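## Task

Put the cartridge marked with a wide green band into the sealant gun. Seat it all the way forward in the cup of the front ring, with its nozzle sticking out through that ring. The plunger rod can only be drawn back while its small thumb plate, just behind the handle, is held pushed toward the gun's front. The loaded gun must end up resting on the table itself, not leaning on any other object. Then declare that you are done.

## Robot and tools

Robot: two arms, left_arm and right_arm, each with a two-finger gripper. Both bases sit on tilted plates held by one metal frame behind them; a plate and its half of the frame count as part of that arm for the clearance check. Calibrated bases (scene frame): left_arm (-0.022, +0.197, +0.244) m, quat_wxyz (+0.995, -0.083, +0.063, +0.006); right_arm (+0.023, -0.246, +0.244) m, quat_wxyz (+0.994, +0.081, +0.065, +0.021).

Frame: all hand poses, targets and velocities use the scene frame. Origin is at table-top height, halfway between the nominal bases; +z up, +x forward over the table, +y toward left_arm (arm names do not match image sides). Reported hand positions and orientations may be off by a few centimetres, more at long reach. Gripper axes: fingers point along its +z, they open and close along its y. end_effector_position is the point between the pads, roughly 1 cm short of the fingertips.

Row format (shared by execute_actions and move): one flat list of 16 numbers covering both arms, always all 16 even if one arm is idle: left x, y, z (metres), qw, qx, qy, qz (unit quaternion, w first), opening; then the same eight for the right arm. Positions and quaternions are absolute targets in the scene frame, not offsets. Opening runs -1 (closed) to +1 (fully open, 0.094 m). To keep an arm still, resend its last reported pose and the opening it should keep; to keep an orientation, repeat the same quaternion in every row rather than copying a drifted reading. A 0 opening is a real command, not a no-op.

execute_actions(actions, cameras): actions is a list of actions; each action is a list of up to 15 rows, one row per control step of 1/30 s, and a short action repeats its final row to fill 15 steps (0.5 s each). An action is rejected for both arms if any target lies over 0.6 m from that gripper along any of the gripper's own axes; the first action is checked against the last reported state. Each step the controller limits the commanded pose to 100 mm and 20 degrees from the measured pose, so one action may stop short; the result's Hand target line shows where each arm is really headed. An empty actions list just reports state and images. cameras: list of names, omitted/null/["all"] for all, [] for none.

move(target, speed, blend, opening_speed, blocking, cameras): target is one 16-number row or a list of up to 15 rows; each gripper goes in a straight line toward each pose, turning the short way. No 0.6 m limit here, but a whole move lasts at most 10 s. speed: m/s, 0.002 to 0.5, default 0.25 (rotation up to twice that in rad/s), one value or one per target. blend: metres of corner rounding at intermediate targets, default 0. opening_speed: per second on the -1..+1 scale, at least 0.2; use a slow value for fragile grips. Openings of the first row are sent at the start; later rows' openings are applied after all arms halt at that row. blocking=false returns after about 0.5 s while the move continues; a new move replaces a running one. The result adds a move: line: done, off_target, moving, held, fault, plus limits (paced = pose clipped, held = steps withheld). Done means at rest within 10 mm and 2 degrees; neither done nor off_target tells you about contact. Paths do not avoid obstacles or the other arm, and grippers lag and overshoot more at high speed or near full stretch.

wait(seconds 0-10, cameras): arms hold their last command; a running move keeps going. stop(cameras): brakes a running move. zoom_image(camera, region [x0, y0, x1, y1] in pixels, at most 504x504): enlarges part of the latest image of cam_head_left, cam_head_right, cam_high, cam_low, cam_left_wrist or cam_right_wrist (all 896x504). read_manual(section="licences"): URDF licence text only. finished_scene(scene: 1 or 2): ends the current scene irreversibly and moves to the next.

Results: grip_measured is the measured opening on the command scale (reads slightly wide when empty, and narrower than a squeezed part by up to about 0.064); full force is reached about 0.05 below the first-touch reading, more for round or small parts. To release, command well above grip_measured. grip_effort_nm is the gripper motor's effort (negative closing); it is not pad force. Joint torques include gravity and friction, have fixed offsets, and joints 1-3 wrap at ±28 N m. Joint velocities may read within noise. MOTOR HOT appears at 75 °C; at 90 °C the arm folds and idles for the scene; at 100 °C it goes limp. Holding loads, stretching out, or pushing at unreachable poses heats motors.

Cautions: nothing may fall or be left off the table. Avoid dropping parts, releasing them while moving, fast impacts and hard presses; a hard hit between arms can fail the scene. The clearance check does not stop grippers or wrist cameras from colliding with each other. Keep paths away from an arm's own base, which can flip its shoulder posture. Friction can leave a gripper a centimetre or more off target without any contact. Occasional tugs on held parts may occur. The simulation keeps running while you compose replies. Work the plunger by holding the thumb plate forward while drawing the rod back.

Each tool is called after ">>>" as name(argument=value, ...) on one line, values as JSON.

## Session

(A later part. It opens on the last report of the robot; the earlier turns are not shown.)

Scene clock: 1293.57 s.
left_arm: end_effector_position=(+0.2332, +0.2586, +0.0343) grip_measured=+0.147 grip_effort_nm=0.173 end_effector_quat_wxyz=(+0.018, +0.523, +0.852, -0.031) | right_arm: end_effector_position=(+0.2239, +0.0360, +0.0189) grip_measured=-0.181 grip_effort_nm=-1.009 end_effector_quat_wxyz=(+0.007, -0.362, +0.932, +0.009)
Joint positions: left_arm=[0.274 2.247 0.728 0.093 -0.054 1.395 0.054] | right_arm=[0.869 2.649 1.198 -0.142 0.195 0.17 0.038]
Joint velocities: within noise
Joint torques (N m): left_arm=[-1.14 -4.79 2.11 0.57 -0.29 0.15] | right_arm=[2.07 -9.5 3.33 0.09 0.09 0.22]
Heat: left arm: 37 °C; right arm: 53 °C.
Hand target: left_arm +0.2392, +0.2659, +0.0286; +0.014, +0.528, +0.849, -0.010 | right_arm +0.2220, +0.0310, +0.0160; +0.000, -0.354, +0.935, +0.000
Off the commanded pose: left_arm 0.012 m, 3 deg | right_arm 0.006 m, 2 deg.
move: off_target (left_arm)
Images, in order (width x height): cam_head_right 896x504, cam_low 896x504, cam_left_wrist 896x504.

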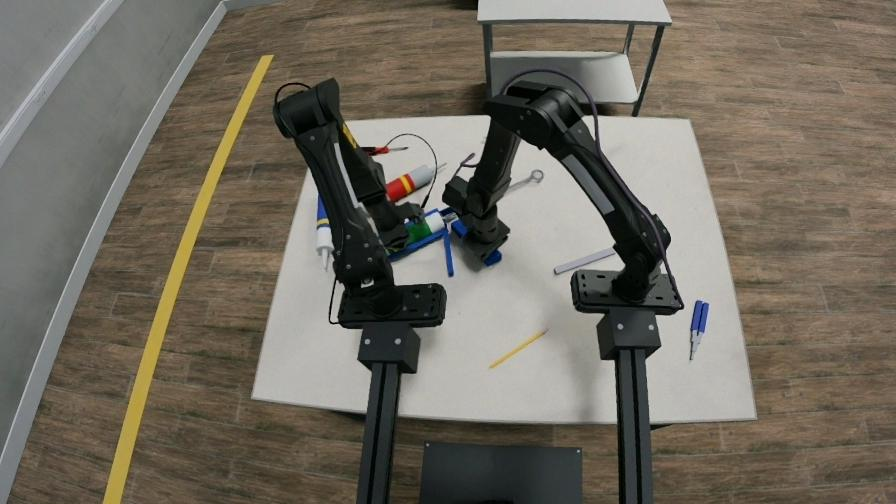

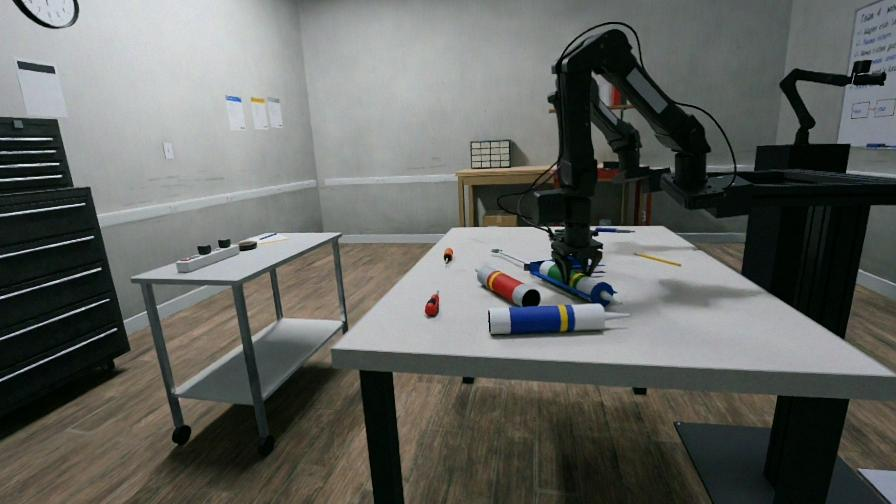

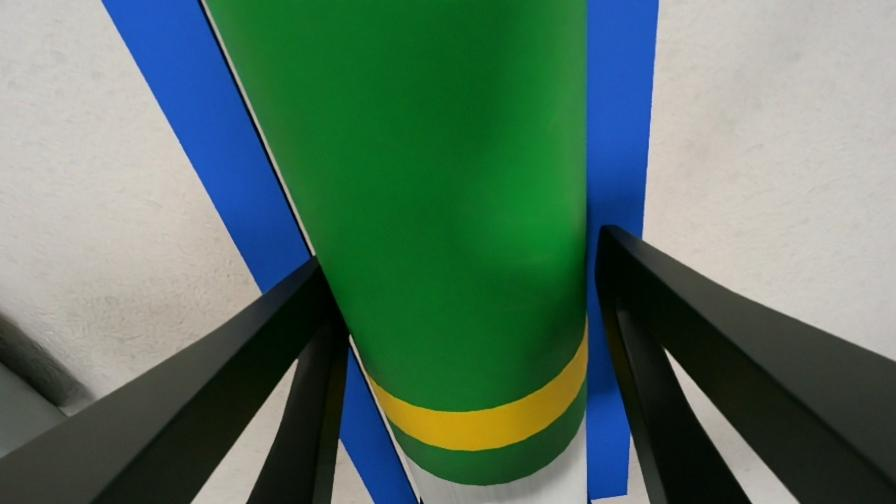

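>>> move(target=[[0.2360,0.2590,0.0360,-0.0148,-0.5281,-0.8490,0.0092,0.35,0.222,0.031,0.016,0,-0.3540,0.9352,0,-0.3],[0.2330,0.2600,0.110,-0.0148,-0.5281,-0.8490,0.0092,0.35,0.222,0.031,0.016,0,-0.3540,0.9352,0,-0.3]], opening_speed=0.4, speed=0.1)

>>> zoom_image(camera="cam_low", region=[510, 230, 620, 310])

>>> zoom_image(camera="cam_head_right", region=[370, 180, 470, 260])

>>> zoom_image(camera="cam_high", region=[430, 340, 590, 504])

Scene clock: 1299.03 s.
left_arm: end_effector_position=(+0.2324, +0.2624, +0.1020) grip_measured=+0.347 grip_effort_nm=0.129 end_effector_quat_wxyz=(+0.013, +0.528, +0.849, -0.011) | right_arm: end_effector_position=(+0.2229, +0.0358, +0.0187) grip_measured=-0.181 grip_effort_nm=-1.004 end_effector_quat_wxyz=(+0.005, -0.360, +0.933, +0.010)
Joint positions: left_arm=[0.232 1.932 0.656 -0.13 -0.096 1.366 0.063] | right_arm=[0.869 2.649 1.198 -0.144 0.191 0.174 0.038]
Joint velocities: within noise
Joint torques (N m): left_arm=[-2.37 -8.61 1.95 0.06 -0.02 -0.11] | right_arm=[2.19 -9.52 3.28 0.1 0.13 0.15]
Heat: left arm: 37 °C; right arm: 53 °C.
Hand target: left_arm +0.2331, +0.2600, +0.1095; +0.015, +0.528, +0.849, -0.009 | right_arm +0.2220, +0.0310, +0.0161; +0.000, -0.354, +0.935, +0.000
Off the commanded pose: left_arm 0.008 m, 0 deg | right_arm 0.006 m, 2 deg.
move: done

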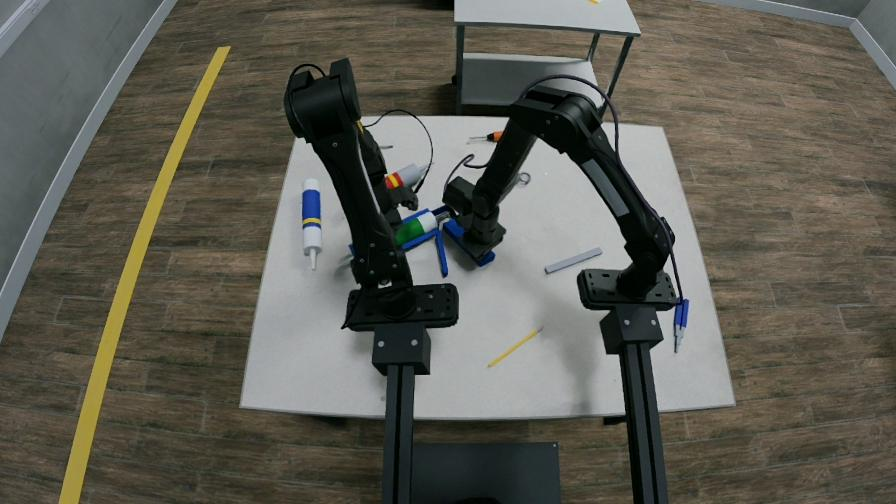

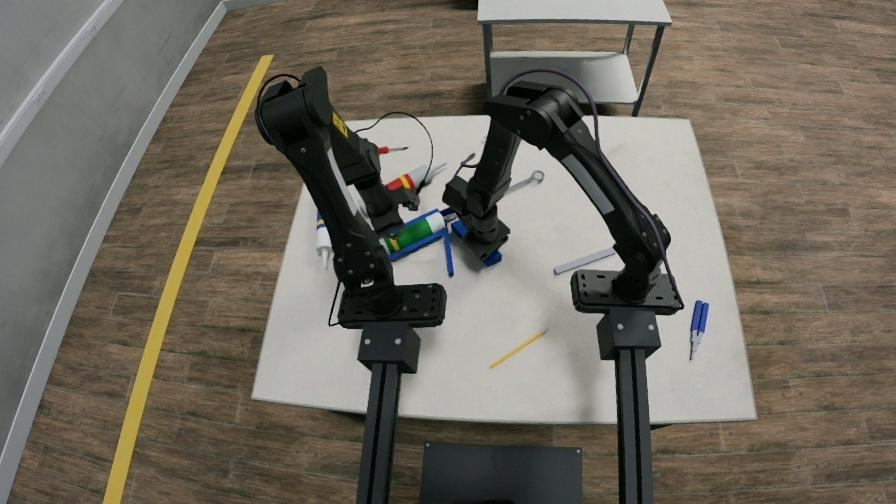

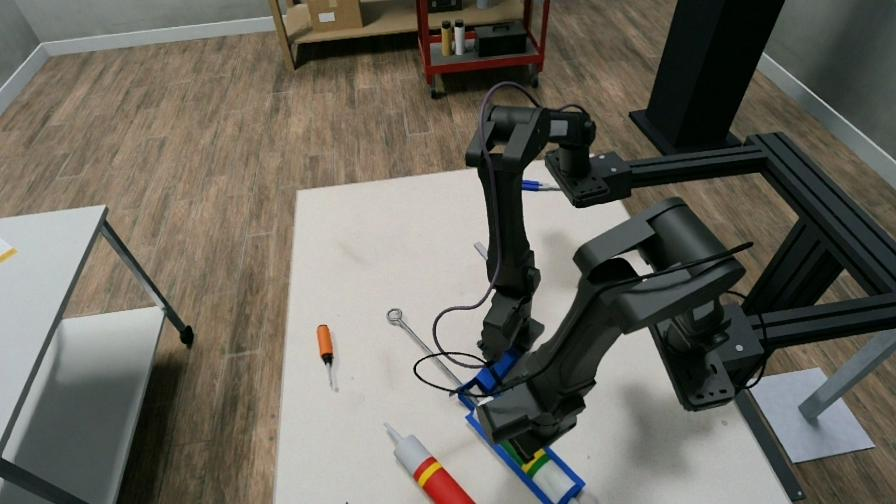

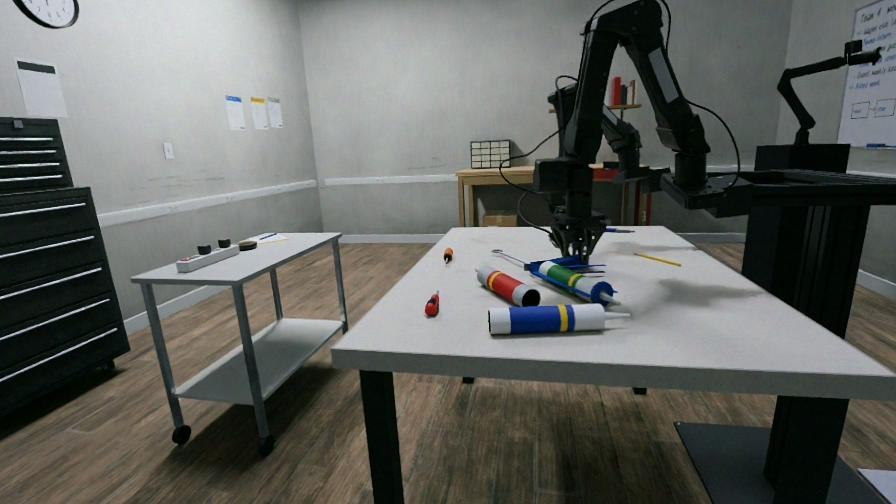

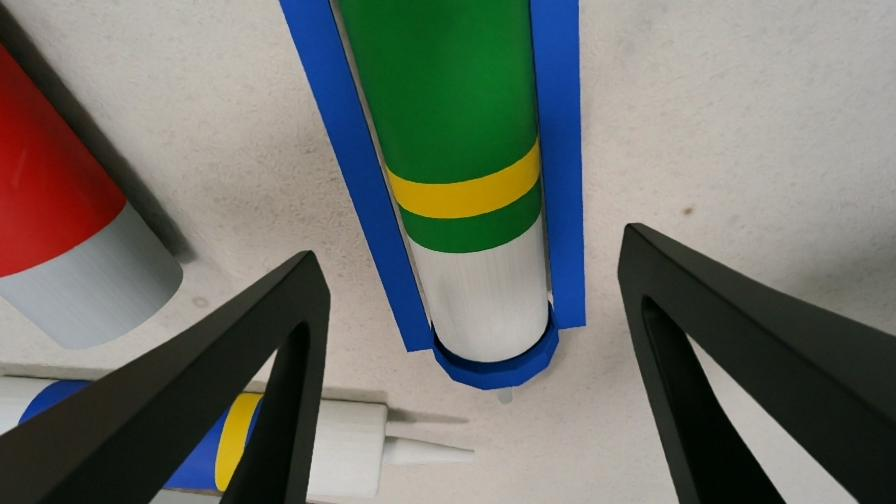

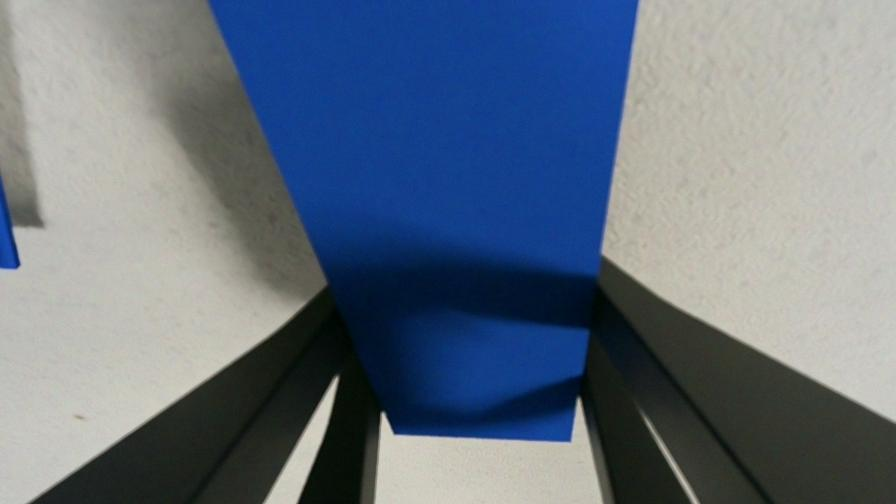

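Scaled by 4.582 from the camera's 896x504 image, which has a finer 1280x720 frame.

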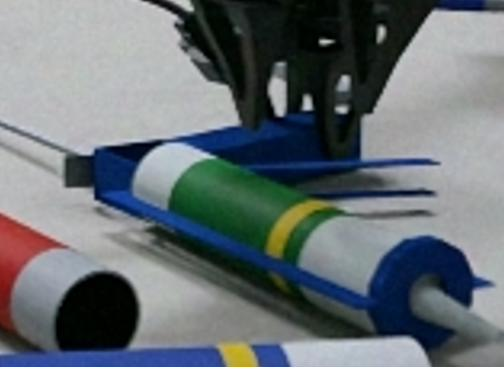

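Scaled by 5.040 from the camera's 896x504 image, which has a finer 1280x720 frame.

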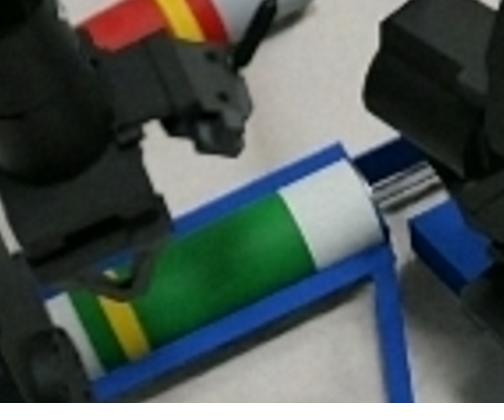

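Scaled by 3.073 from the camera's 896x504 image, which has a finer 1280x720 frame.

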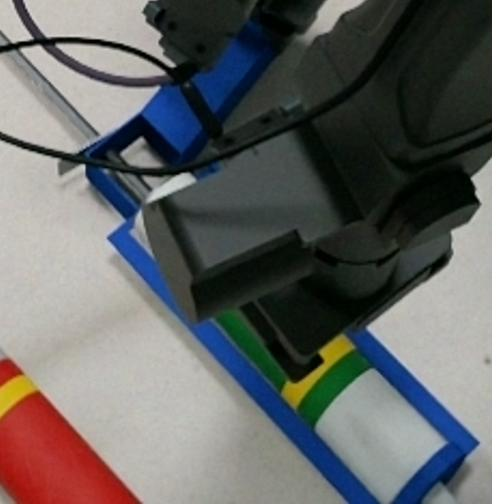

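>>> zoom_image(camera="cam_left_wrist", region=[380, 260, 600, 410])

>>> zoom_image(camera="cam_head_right", region=[425, 200, 465, 240])

Scaled by 2.291 from the camera's 896x504 image, which has a finer 1280x720 frame.

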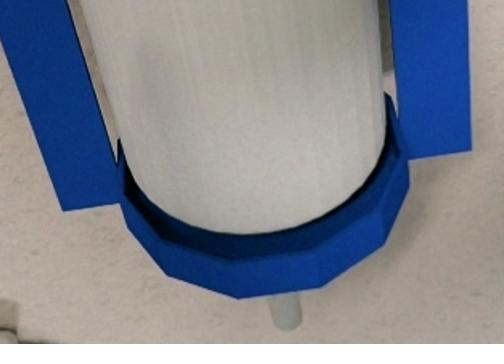

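Scaled by 12.600 from the camera's 896x504 image, which has a finer 1280x720 frame.

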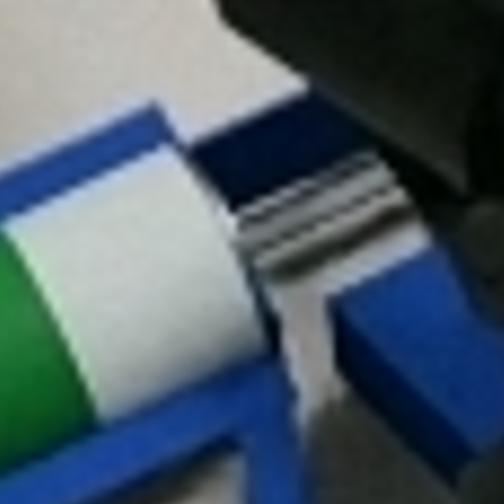

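>>> move(target=[[0.2346,0.2566,0.060,0,-0.5281,-0.8491,0,0.35,0.222,0.031,0.016,0,-0.3540,0.9352,0,-0.3],[0.2346,0.2566,0.036,0,-0.5281,-0.8491,0,0.35,0.222,0.031,0.016,0,-0.3540,0.9352,0,-0.3]], speed=[0.1,0.05], cameras=["cam_low","cam_left_wrist"])

>>> zoom_image(camera="cam_low", region=[525, 235, 605, 305])

Scene clock: 1324.50 s.
left_arm: end_effector_position=(+0.2318, +0.2566, +0.0407) grip_measured=+0.347 grip_effort_nm=0.134 end_effector_quat_wxyz=(-0.001, +0.528, +0.849, -0.003) | right_arm: end_effector_position=(+0.2229, +0.0358, +0.0187) grip_measured=-0.181 grip_effort_nm=-1.009 end_effector_quat_wxyz=(+0.005, -0.361, +0.933, +0.010)
Joint positions: left_arm=[0.22 2.221 0.7 0.105 -0.13 1.354 0.063] | right_arm=[0.869 2.649 1.198 -0.144 0.192 0.174 0.038]
Joint velocities: within noise
Joint torques (N m): left_arm=[-1.37 -4.88 2.15 0.4 -0.03 0.02] | right_arm=[2.1 -9.48 3.37 0.11 0.12 0.17]
Heat: left arm: 39 °C; right arm: 52 °C.
Hand target: left_arm +0.2344, +0.2565, +0.0362; +0.000, +0.528, +0.849, +0.000 | right_arm +0.2221, +0.0310, +0.0161; +0.000, -0.354, +0.935, +0.000
Off the commanded pose: left_arm 0.005 m, 0 deg | right_arm 0.006 m, 2 deg.
move: done
Images, in order (width x height): cam_low 896x504, cam_left_wrist 896x504.

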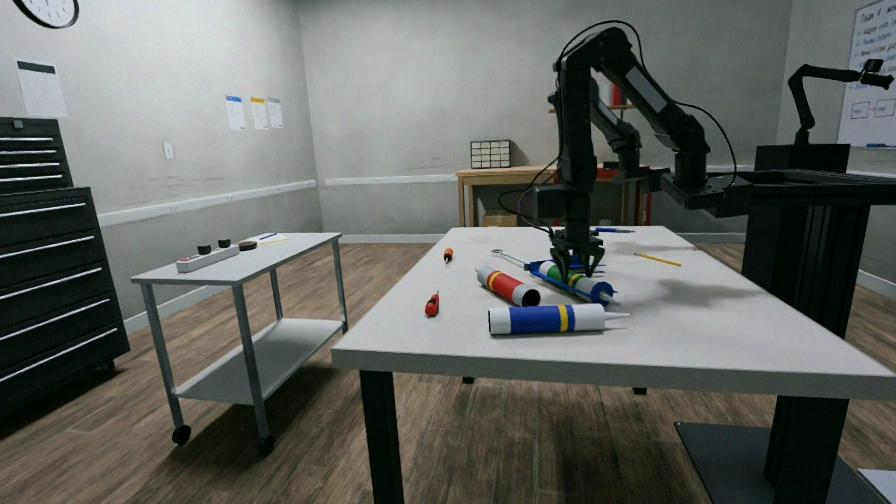

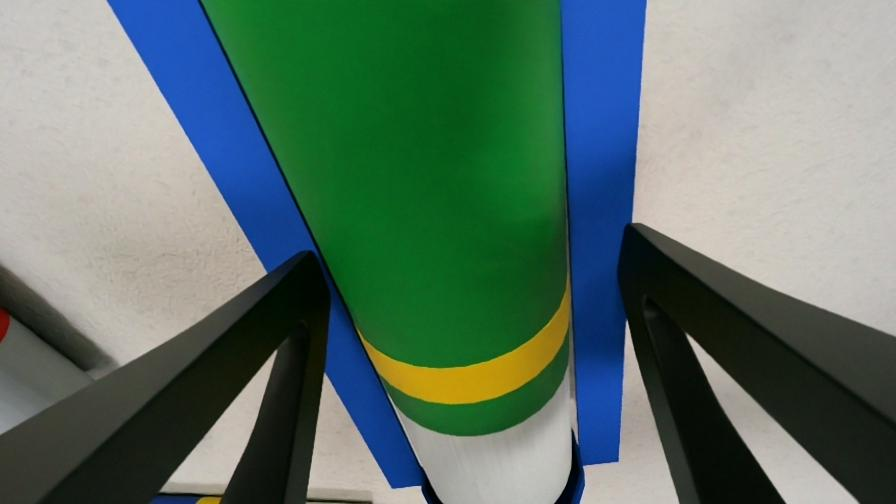

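Scaled by 6.300 from the camera's 896x504 image, which has a finer 1280x720 frame.

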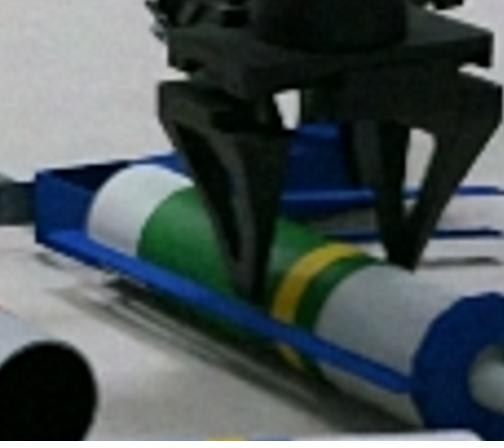

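>>> move(target=[[0.2376,0.2580,0.034,0,-0.5281,-0.8491,0,0.35,0.222,0.031,0.016,0,-0.3540,0.9352,0,-0.3],[0.2376,0.2580,0.032,0,-0.5281,-0.8491,0,0.05,0.222,0.031,0.016,0,-0.3540,0.9352,0,-0.3]], speed=[0.05,0.05], opening_speed=0.4, cameras=["cam_low","cam_left_wrist"])

>>> zoom_image(camera="cam_low", region=[525, 235, 605, 305])

Scene clock: 1331.27 s.
left_arm: end_effector_position=(+0.2377, +0.2579, +0.0375) grip_measured=+0.055 grip_effort_nm=-0.266 end_effector_quat_wxyz=(+0.002, +0.528, +0.849, +0.001) | right_arm: end_effector_position=(+0.2230, +0.0358, +0.0186) grip_measured=-0.181 grip_effort_nm=-1.004 end_effector_quat_wxyz=(+0.005, -0.361, +0.932, +0.010)
Joint positions: left_arm=[0.22 2.238 0.719 0.112 -0.131 1.354 0.05] | right_arm=[0.869 2.649 1.198 -0.144 0.192 0.173 0.038]
Joint velocities: within noise
Joint torques (N m): left_arm=[-1.17 -4.83 2.1 0.4 -0.02 0.04] | right_arm=[2.22 -9.5 3.32 0.12 0.12 0.18]
Heat: left arm: 38 °C; right arm: 52 °C.
Hand target: left_arm +0.2375, +0.2580, +0.0322; +0.000, +0.528, +0.849, +0.000 | right_arm +0.2220, +0.0310, +0.0161; +0.000, -0.354, +0.935, +0.000
Off the commanded pose: left_arm 0.006 m, 0 deg | right_arm 0.006 m, 2 deg.
move: done
Images, in order (width x height): cam_low 896x504, cam_left_wrist 896x504.

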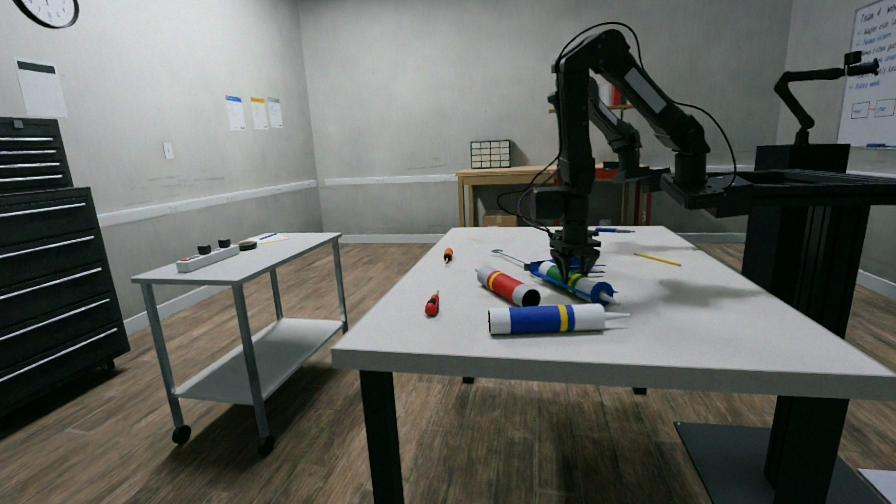

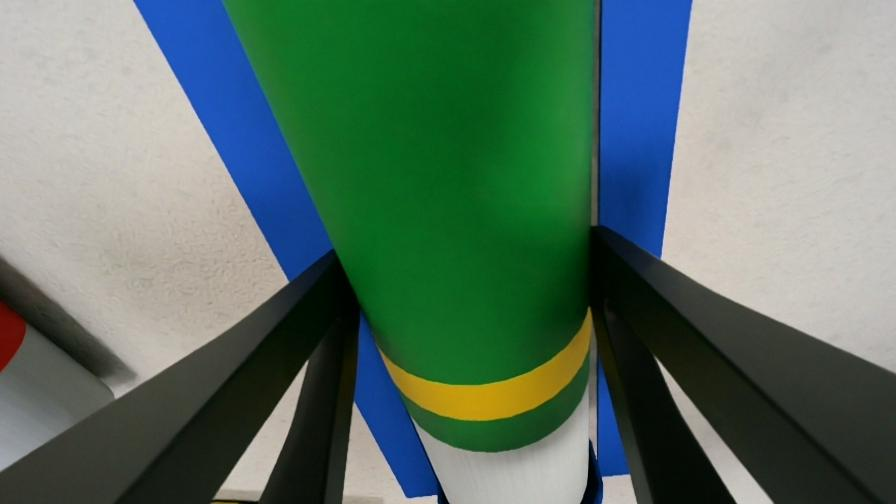

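Scaled by 6.300 from the camera's 896x504 image, which has a finer 1280x720 frame.

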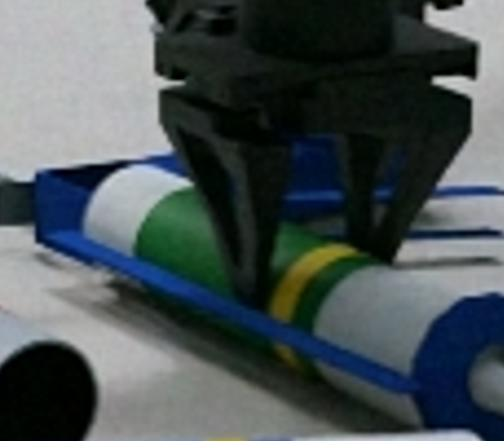

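>>> move(target=[[0.2376,0.2580,0.032,0,-0.5281,-0.8491,0,-0.06,0.222,0.031,0.016,0,-0.3540,0.9352,0,-0.3],[0.2320,0.2695,0.032,0,-0.5281,-0.8491,0,-0.06,0.222,0.031,0.016,0,-0.3540,0.9352,0,-0.3]], speed=[0.05,0.03], opening_speed=0.4, cameras=["cam_low","cam_left_wrist","cam_head_right"])

>>> zoom_image(camera="cam_low", region=[525, 235, 605, 305])

>>> zoom_image(camera="cam_head_right", region=[425, 200, 465, 240])

Scene clock: 1336.20 s.
left_arm: end_effector_position=(+0.2369, +0.2587, +0.0367) grip_measured=-0.010 grip_effort_nm=-1.033 end_effector_quat_wxyz=(+0.013, +0.528, +0.849, -0.012) | right_arm: end_effector_position=(+0.2230, +0.0357, +0.0186) grip_measured=-0.181 grip_effort_nm=-1.009 end_effector_quat_wxyz=(+0.005, -0.361, +0.932, +0.010)
Joint positions: left_arm=[0.247 2.238 0.719 0.112 -0.092 1.382 0.047] | right_arm=[0.869 2.649 1.198 -0.144 0.192 0.173 0.038]
Joint velocities: within noise
Joint torques (N m): left_arm=[0.57 -5.7 0.91 0.47 -0.28 0.26] | right_arm=[2.13 -9.48 3.32 0.11 0.12 0.17]
Heat: left arm: 37 °C; right arm: 52 °C.
Hand target: left_arm +0.2318, +0.2691, +0.0324; +0.000, +0.528, +0.849, -0.001 | right_arm +0.2220, +0.0310, +0.0161; +0.000, -0.354, +0.935, +0.000
Off the commanded pose: left_arm 0.013 m, 2 deg | right_arm 0.006 m, 2 deg.
move: off_target (left_arm)
Images, in order (width x height): cam_head_right 896x504, cam_low 896x504, cam_left_wrist 896x504.

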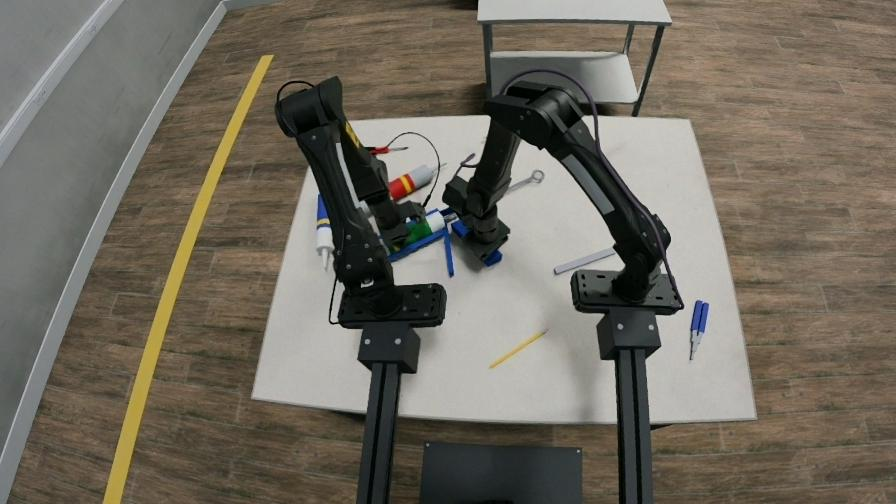

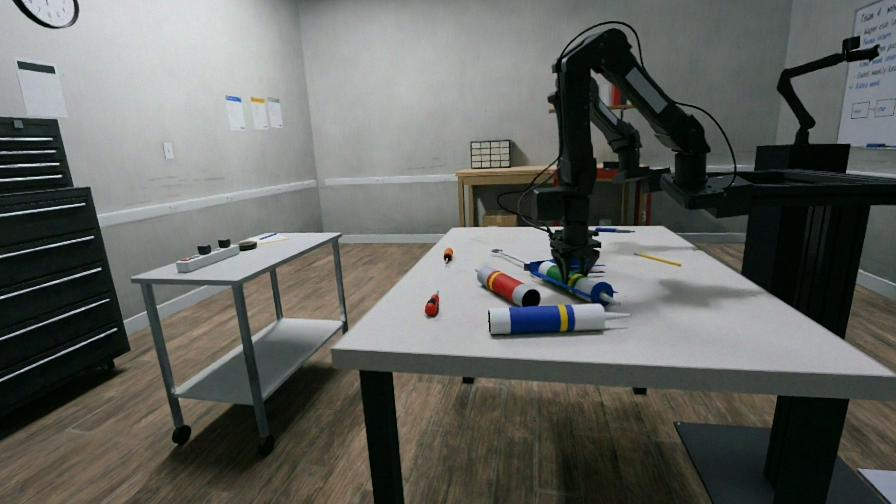

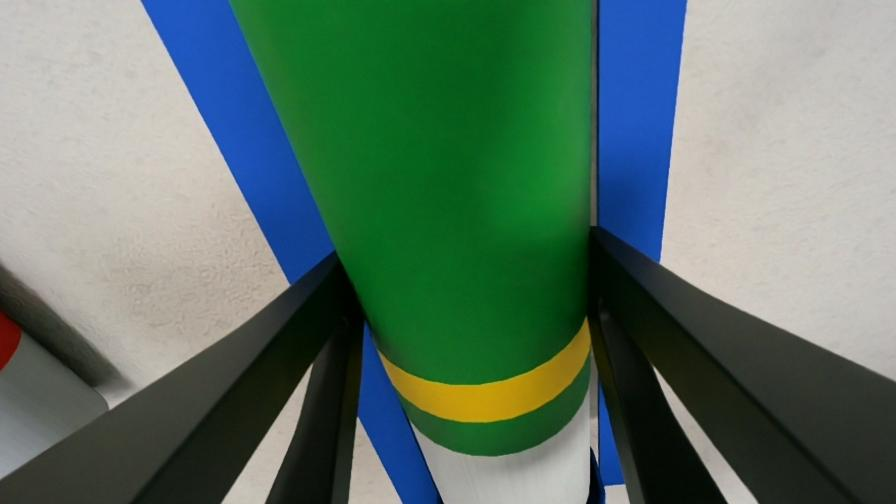

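Scaled by 6.300 from the camera's 896x504 image, which has a finer 1280x720 frame.

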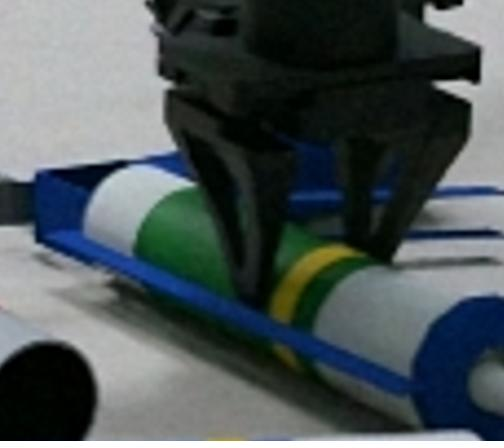

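Scaled by 12.600 from the camera's 896x504 image, which has a finer 1280x720 frame.

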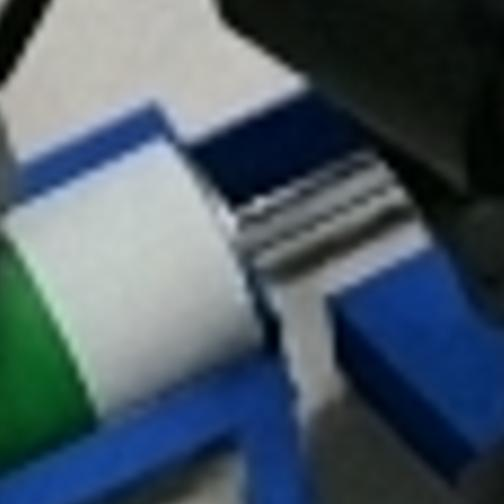

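>>> move(target=[0.2255,0.2825,0.034,0,-0.5281,-0.8491,0,-0.1,0.222,0.031,0.016,0,-0.3540,0.9352,0,-0.3], speed=0.03, cameras=["cam_low","cam_left_wrist","cam_head_right"])

>>> zoom_image(camera="cam_low", region=[525, 235, 605, 305])

>>> zoom_image(camera="cam_head_right", region=[425, 200, 465, 240])

Scene clock: 1339.33 s.
left_arm: end_effector_position=(+0.2352, +0.2610, +0.0364) grip_measured=-0.010 grip_effort_nm=-1.028 end_effector_quat_wxyz=(+0.031, +0.529, +0.848, -0.027) | right_arm: end_effector_position=(+0.2233, +0.0356, +0.0186) grip_measured=-0.181 grip_effort_nm=-1.004 end_effector_quat_wxyz=(+0.006, -0.361, +0.932, +0.009)
Joint positions: left_arm=[0.289 2.234 0.712 0.12 -0.038 1.426 0.047] | right_arm=[0.869 2.649 1.198 -0.144 0.194 0.173 0.038]
Joint velocities: within noise
Joint torques (N m): left_arm=[1.57 -6.93 0.17 0.38 -0.67 0.32] | right_arm=[2.15 -9.46 3.3 0.11 0.09 0.18]
Heat: left arm: 37 °C; right arm: 52 °C.
Hand target: left_arm +0.2254, +0.2815, +0.0347; -0.001, +0.528, +0.849, -0.002 | right_arm +0.2220, +0.0310, +0.0161; +0.000, -0.354, +0.935, +0.000
Off the commanded pose: left_arm 0.024 m, 5 deg | right_arm 0.005 m, 2 deg.
move: off_target (left_arm)
Images, in order (width x height): cam_head_right 896x504, cam_low 896x504, cam_left_wrist 896x504.

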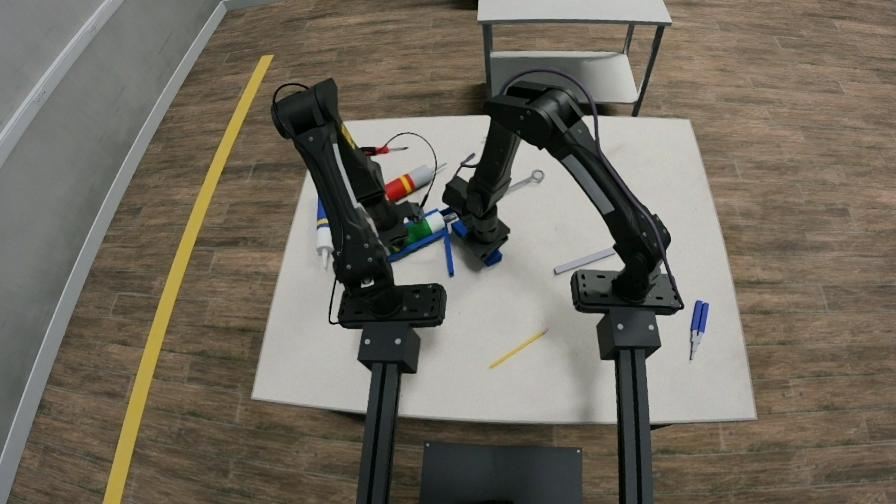

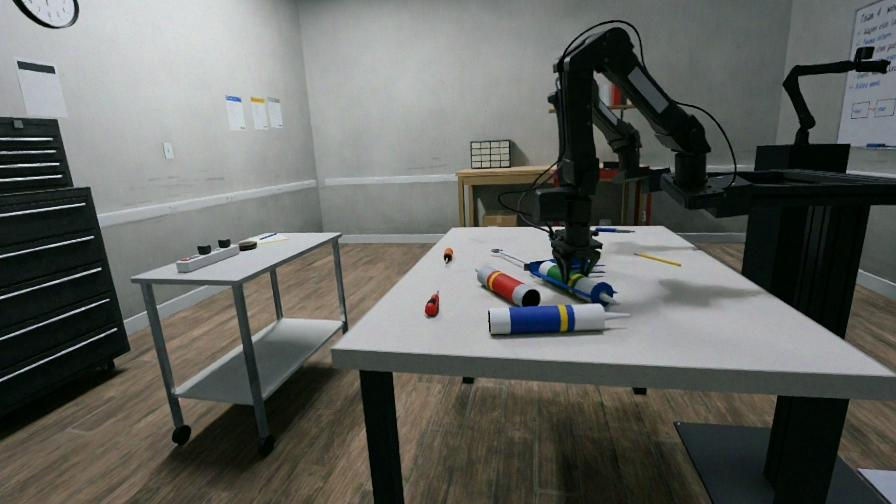

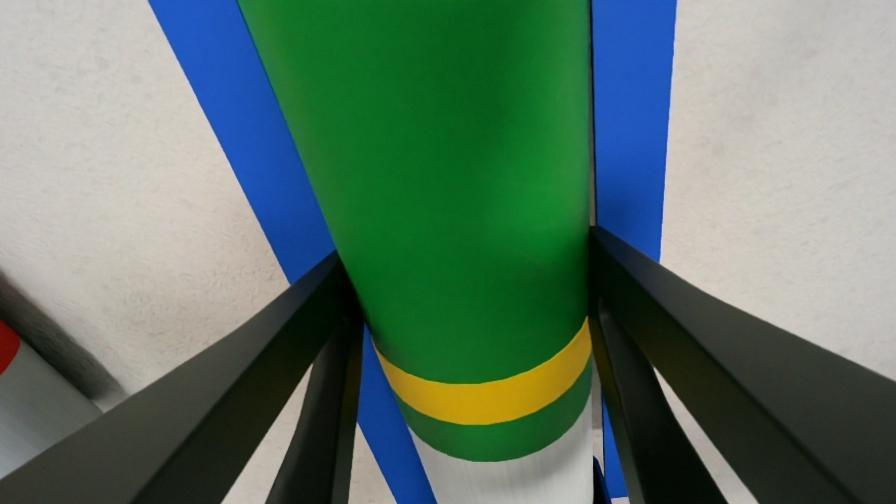

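Scaled by 6.300 from the camera's 896x504 image, which has a finer 1280x720 frame.

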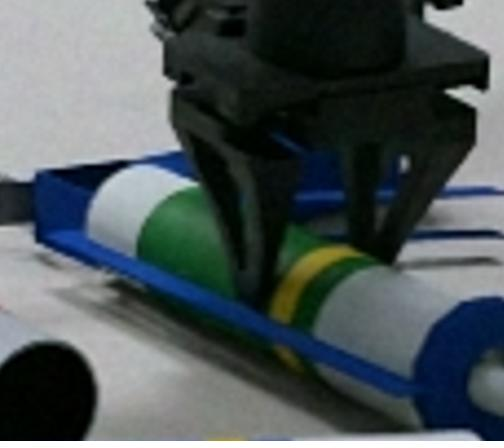

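Scaled by 12.600 from the camera's 896x504 image, which has a finer 1280x720 frame.

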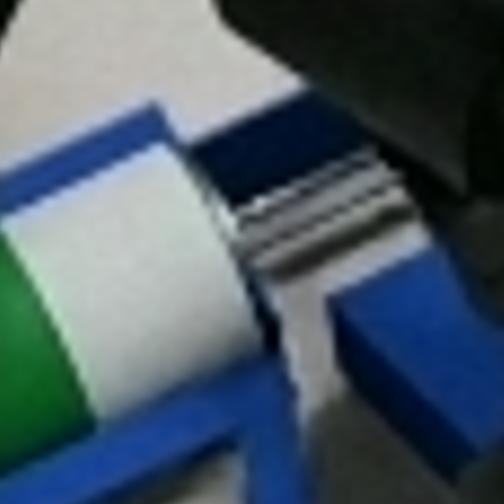

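>>> move(target=[0.2190,0.2960,0.034,0,-0.5281,-0.8491,0,-0.15,0.222,0.031,0.016,0,-0.3540,0.9352,0,-0.3], speed=0.03, cameras=["cam_low","cam_left_wrist","cam_head_right"])

>>> zoom_image(camera="cam_low", region=[525, 235, 605, 305])

>>> zoom_image(camera="cam_head_right", region=[425, 200, 465, 240])

Scene clock: 1343.77 s.
left_arm: end_effector_position=(+0.2342, +0.2621, +0.0362) grip_measured=-0.010 grip_effort_nm=-1.028 end_effector_quat_wxyz=(+0.055, +0.529, +0.846, -0.043) | right_arm: end_effector_position=(+0.2233, +0.0355, +0.0186) grip_measured=-0.181 grip_effort_nm=-1.004 end_effector_quat_wxyz=(+0.006, -0.361, +0.932, +0.009)
Joint positions: left_arm=[0.333 2.233 0.704 0.132 0.028 1.472 0.046] | right_arm=[0.869 2.649 1.198 -0.144 0.194 0.173 0.038]
Joint velocities: within noise
Joint torques (N m): left_arm=[2.52 -7.42 -0.17 0.28 -1.13 0.42] | right_arm=[2.09 -9.55 3.25 0.13 0.08 0.19]
Heat: left arm: 37 °C; right arm: 52 °C.
Hand target: left_arm +0.2189, +0.2936, +0.0354; +0.000, +0.528, +0.849, -0.004 | right_arm +0.2221, +0.0310, +0.0161; +0.000, -0.354, +0.935, +0.000
Off the commanded pose: left_arm 0.037 m, 8 deg | right_arm 0.005 m, 2 deg.
move: off_target (left_arm)
Images, in order (width x height): cam_head_right 896x504, cam_low 896x504, cam_left_wrist 896x504.

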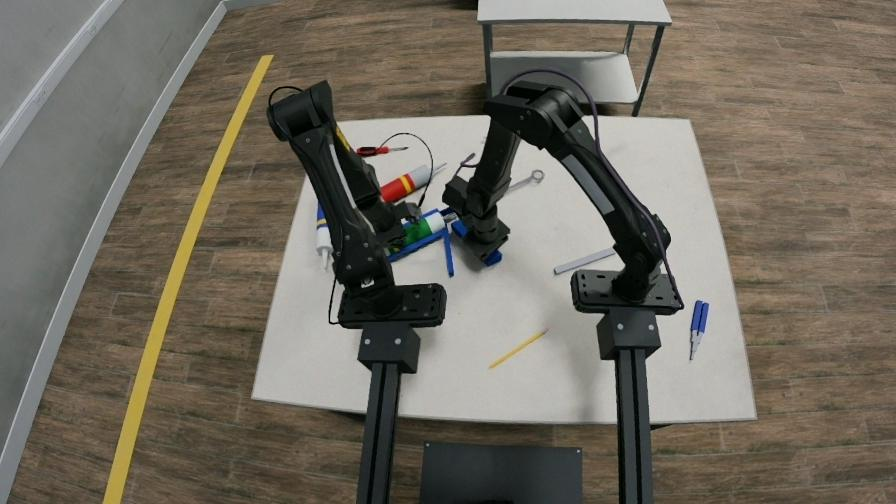

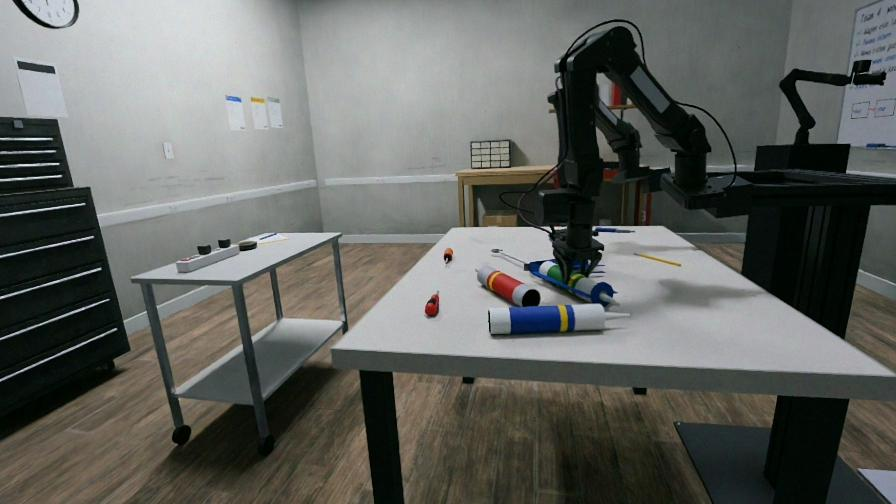

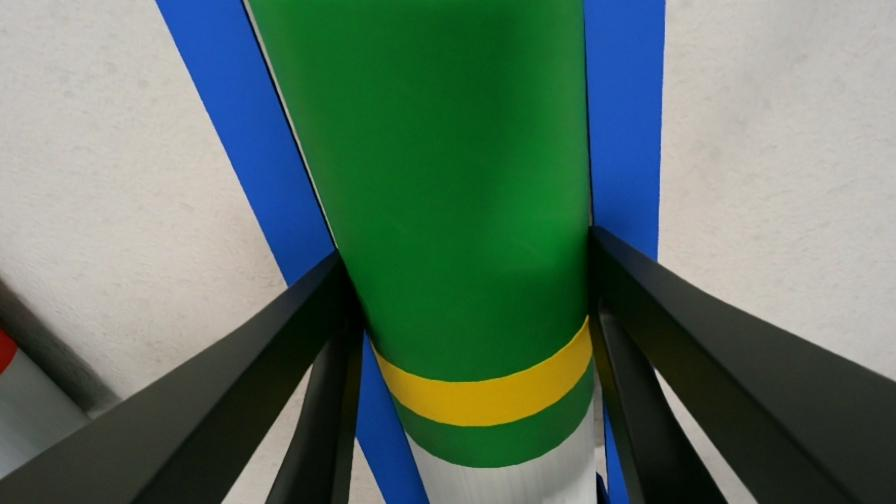

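Scaled by 6.300 from the camera's 896x504 image, which has a finer 1280x720 frame.

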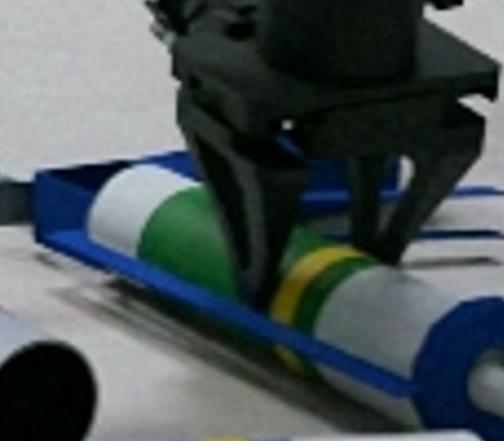

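Scaled by 12.600 from the camera's 896x504 image, which has a finer 1280x720 frame.

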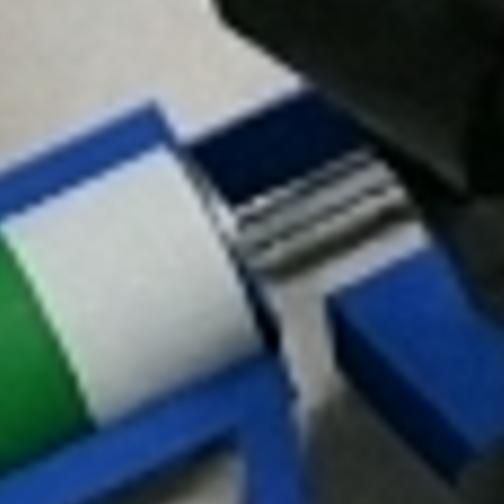

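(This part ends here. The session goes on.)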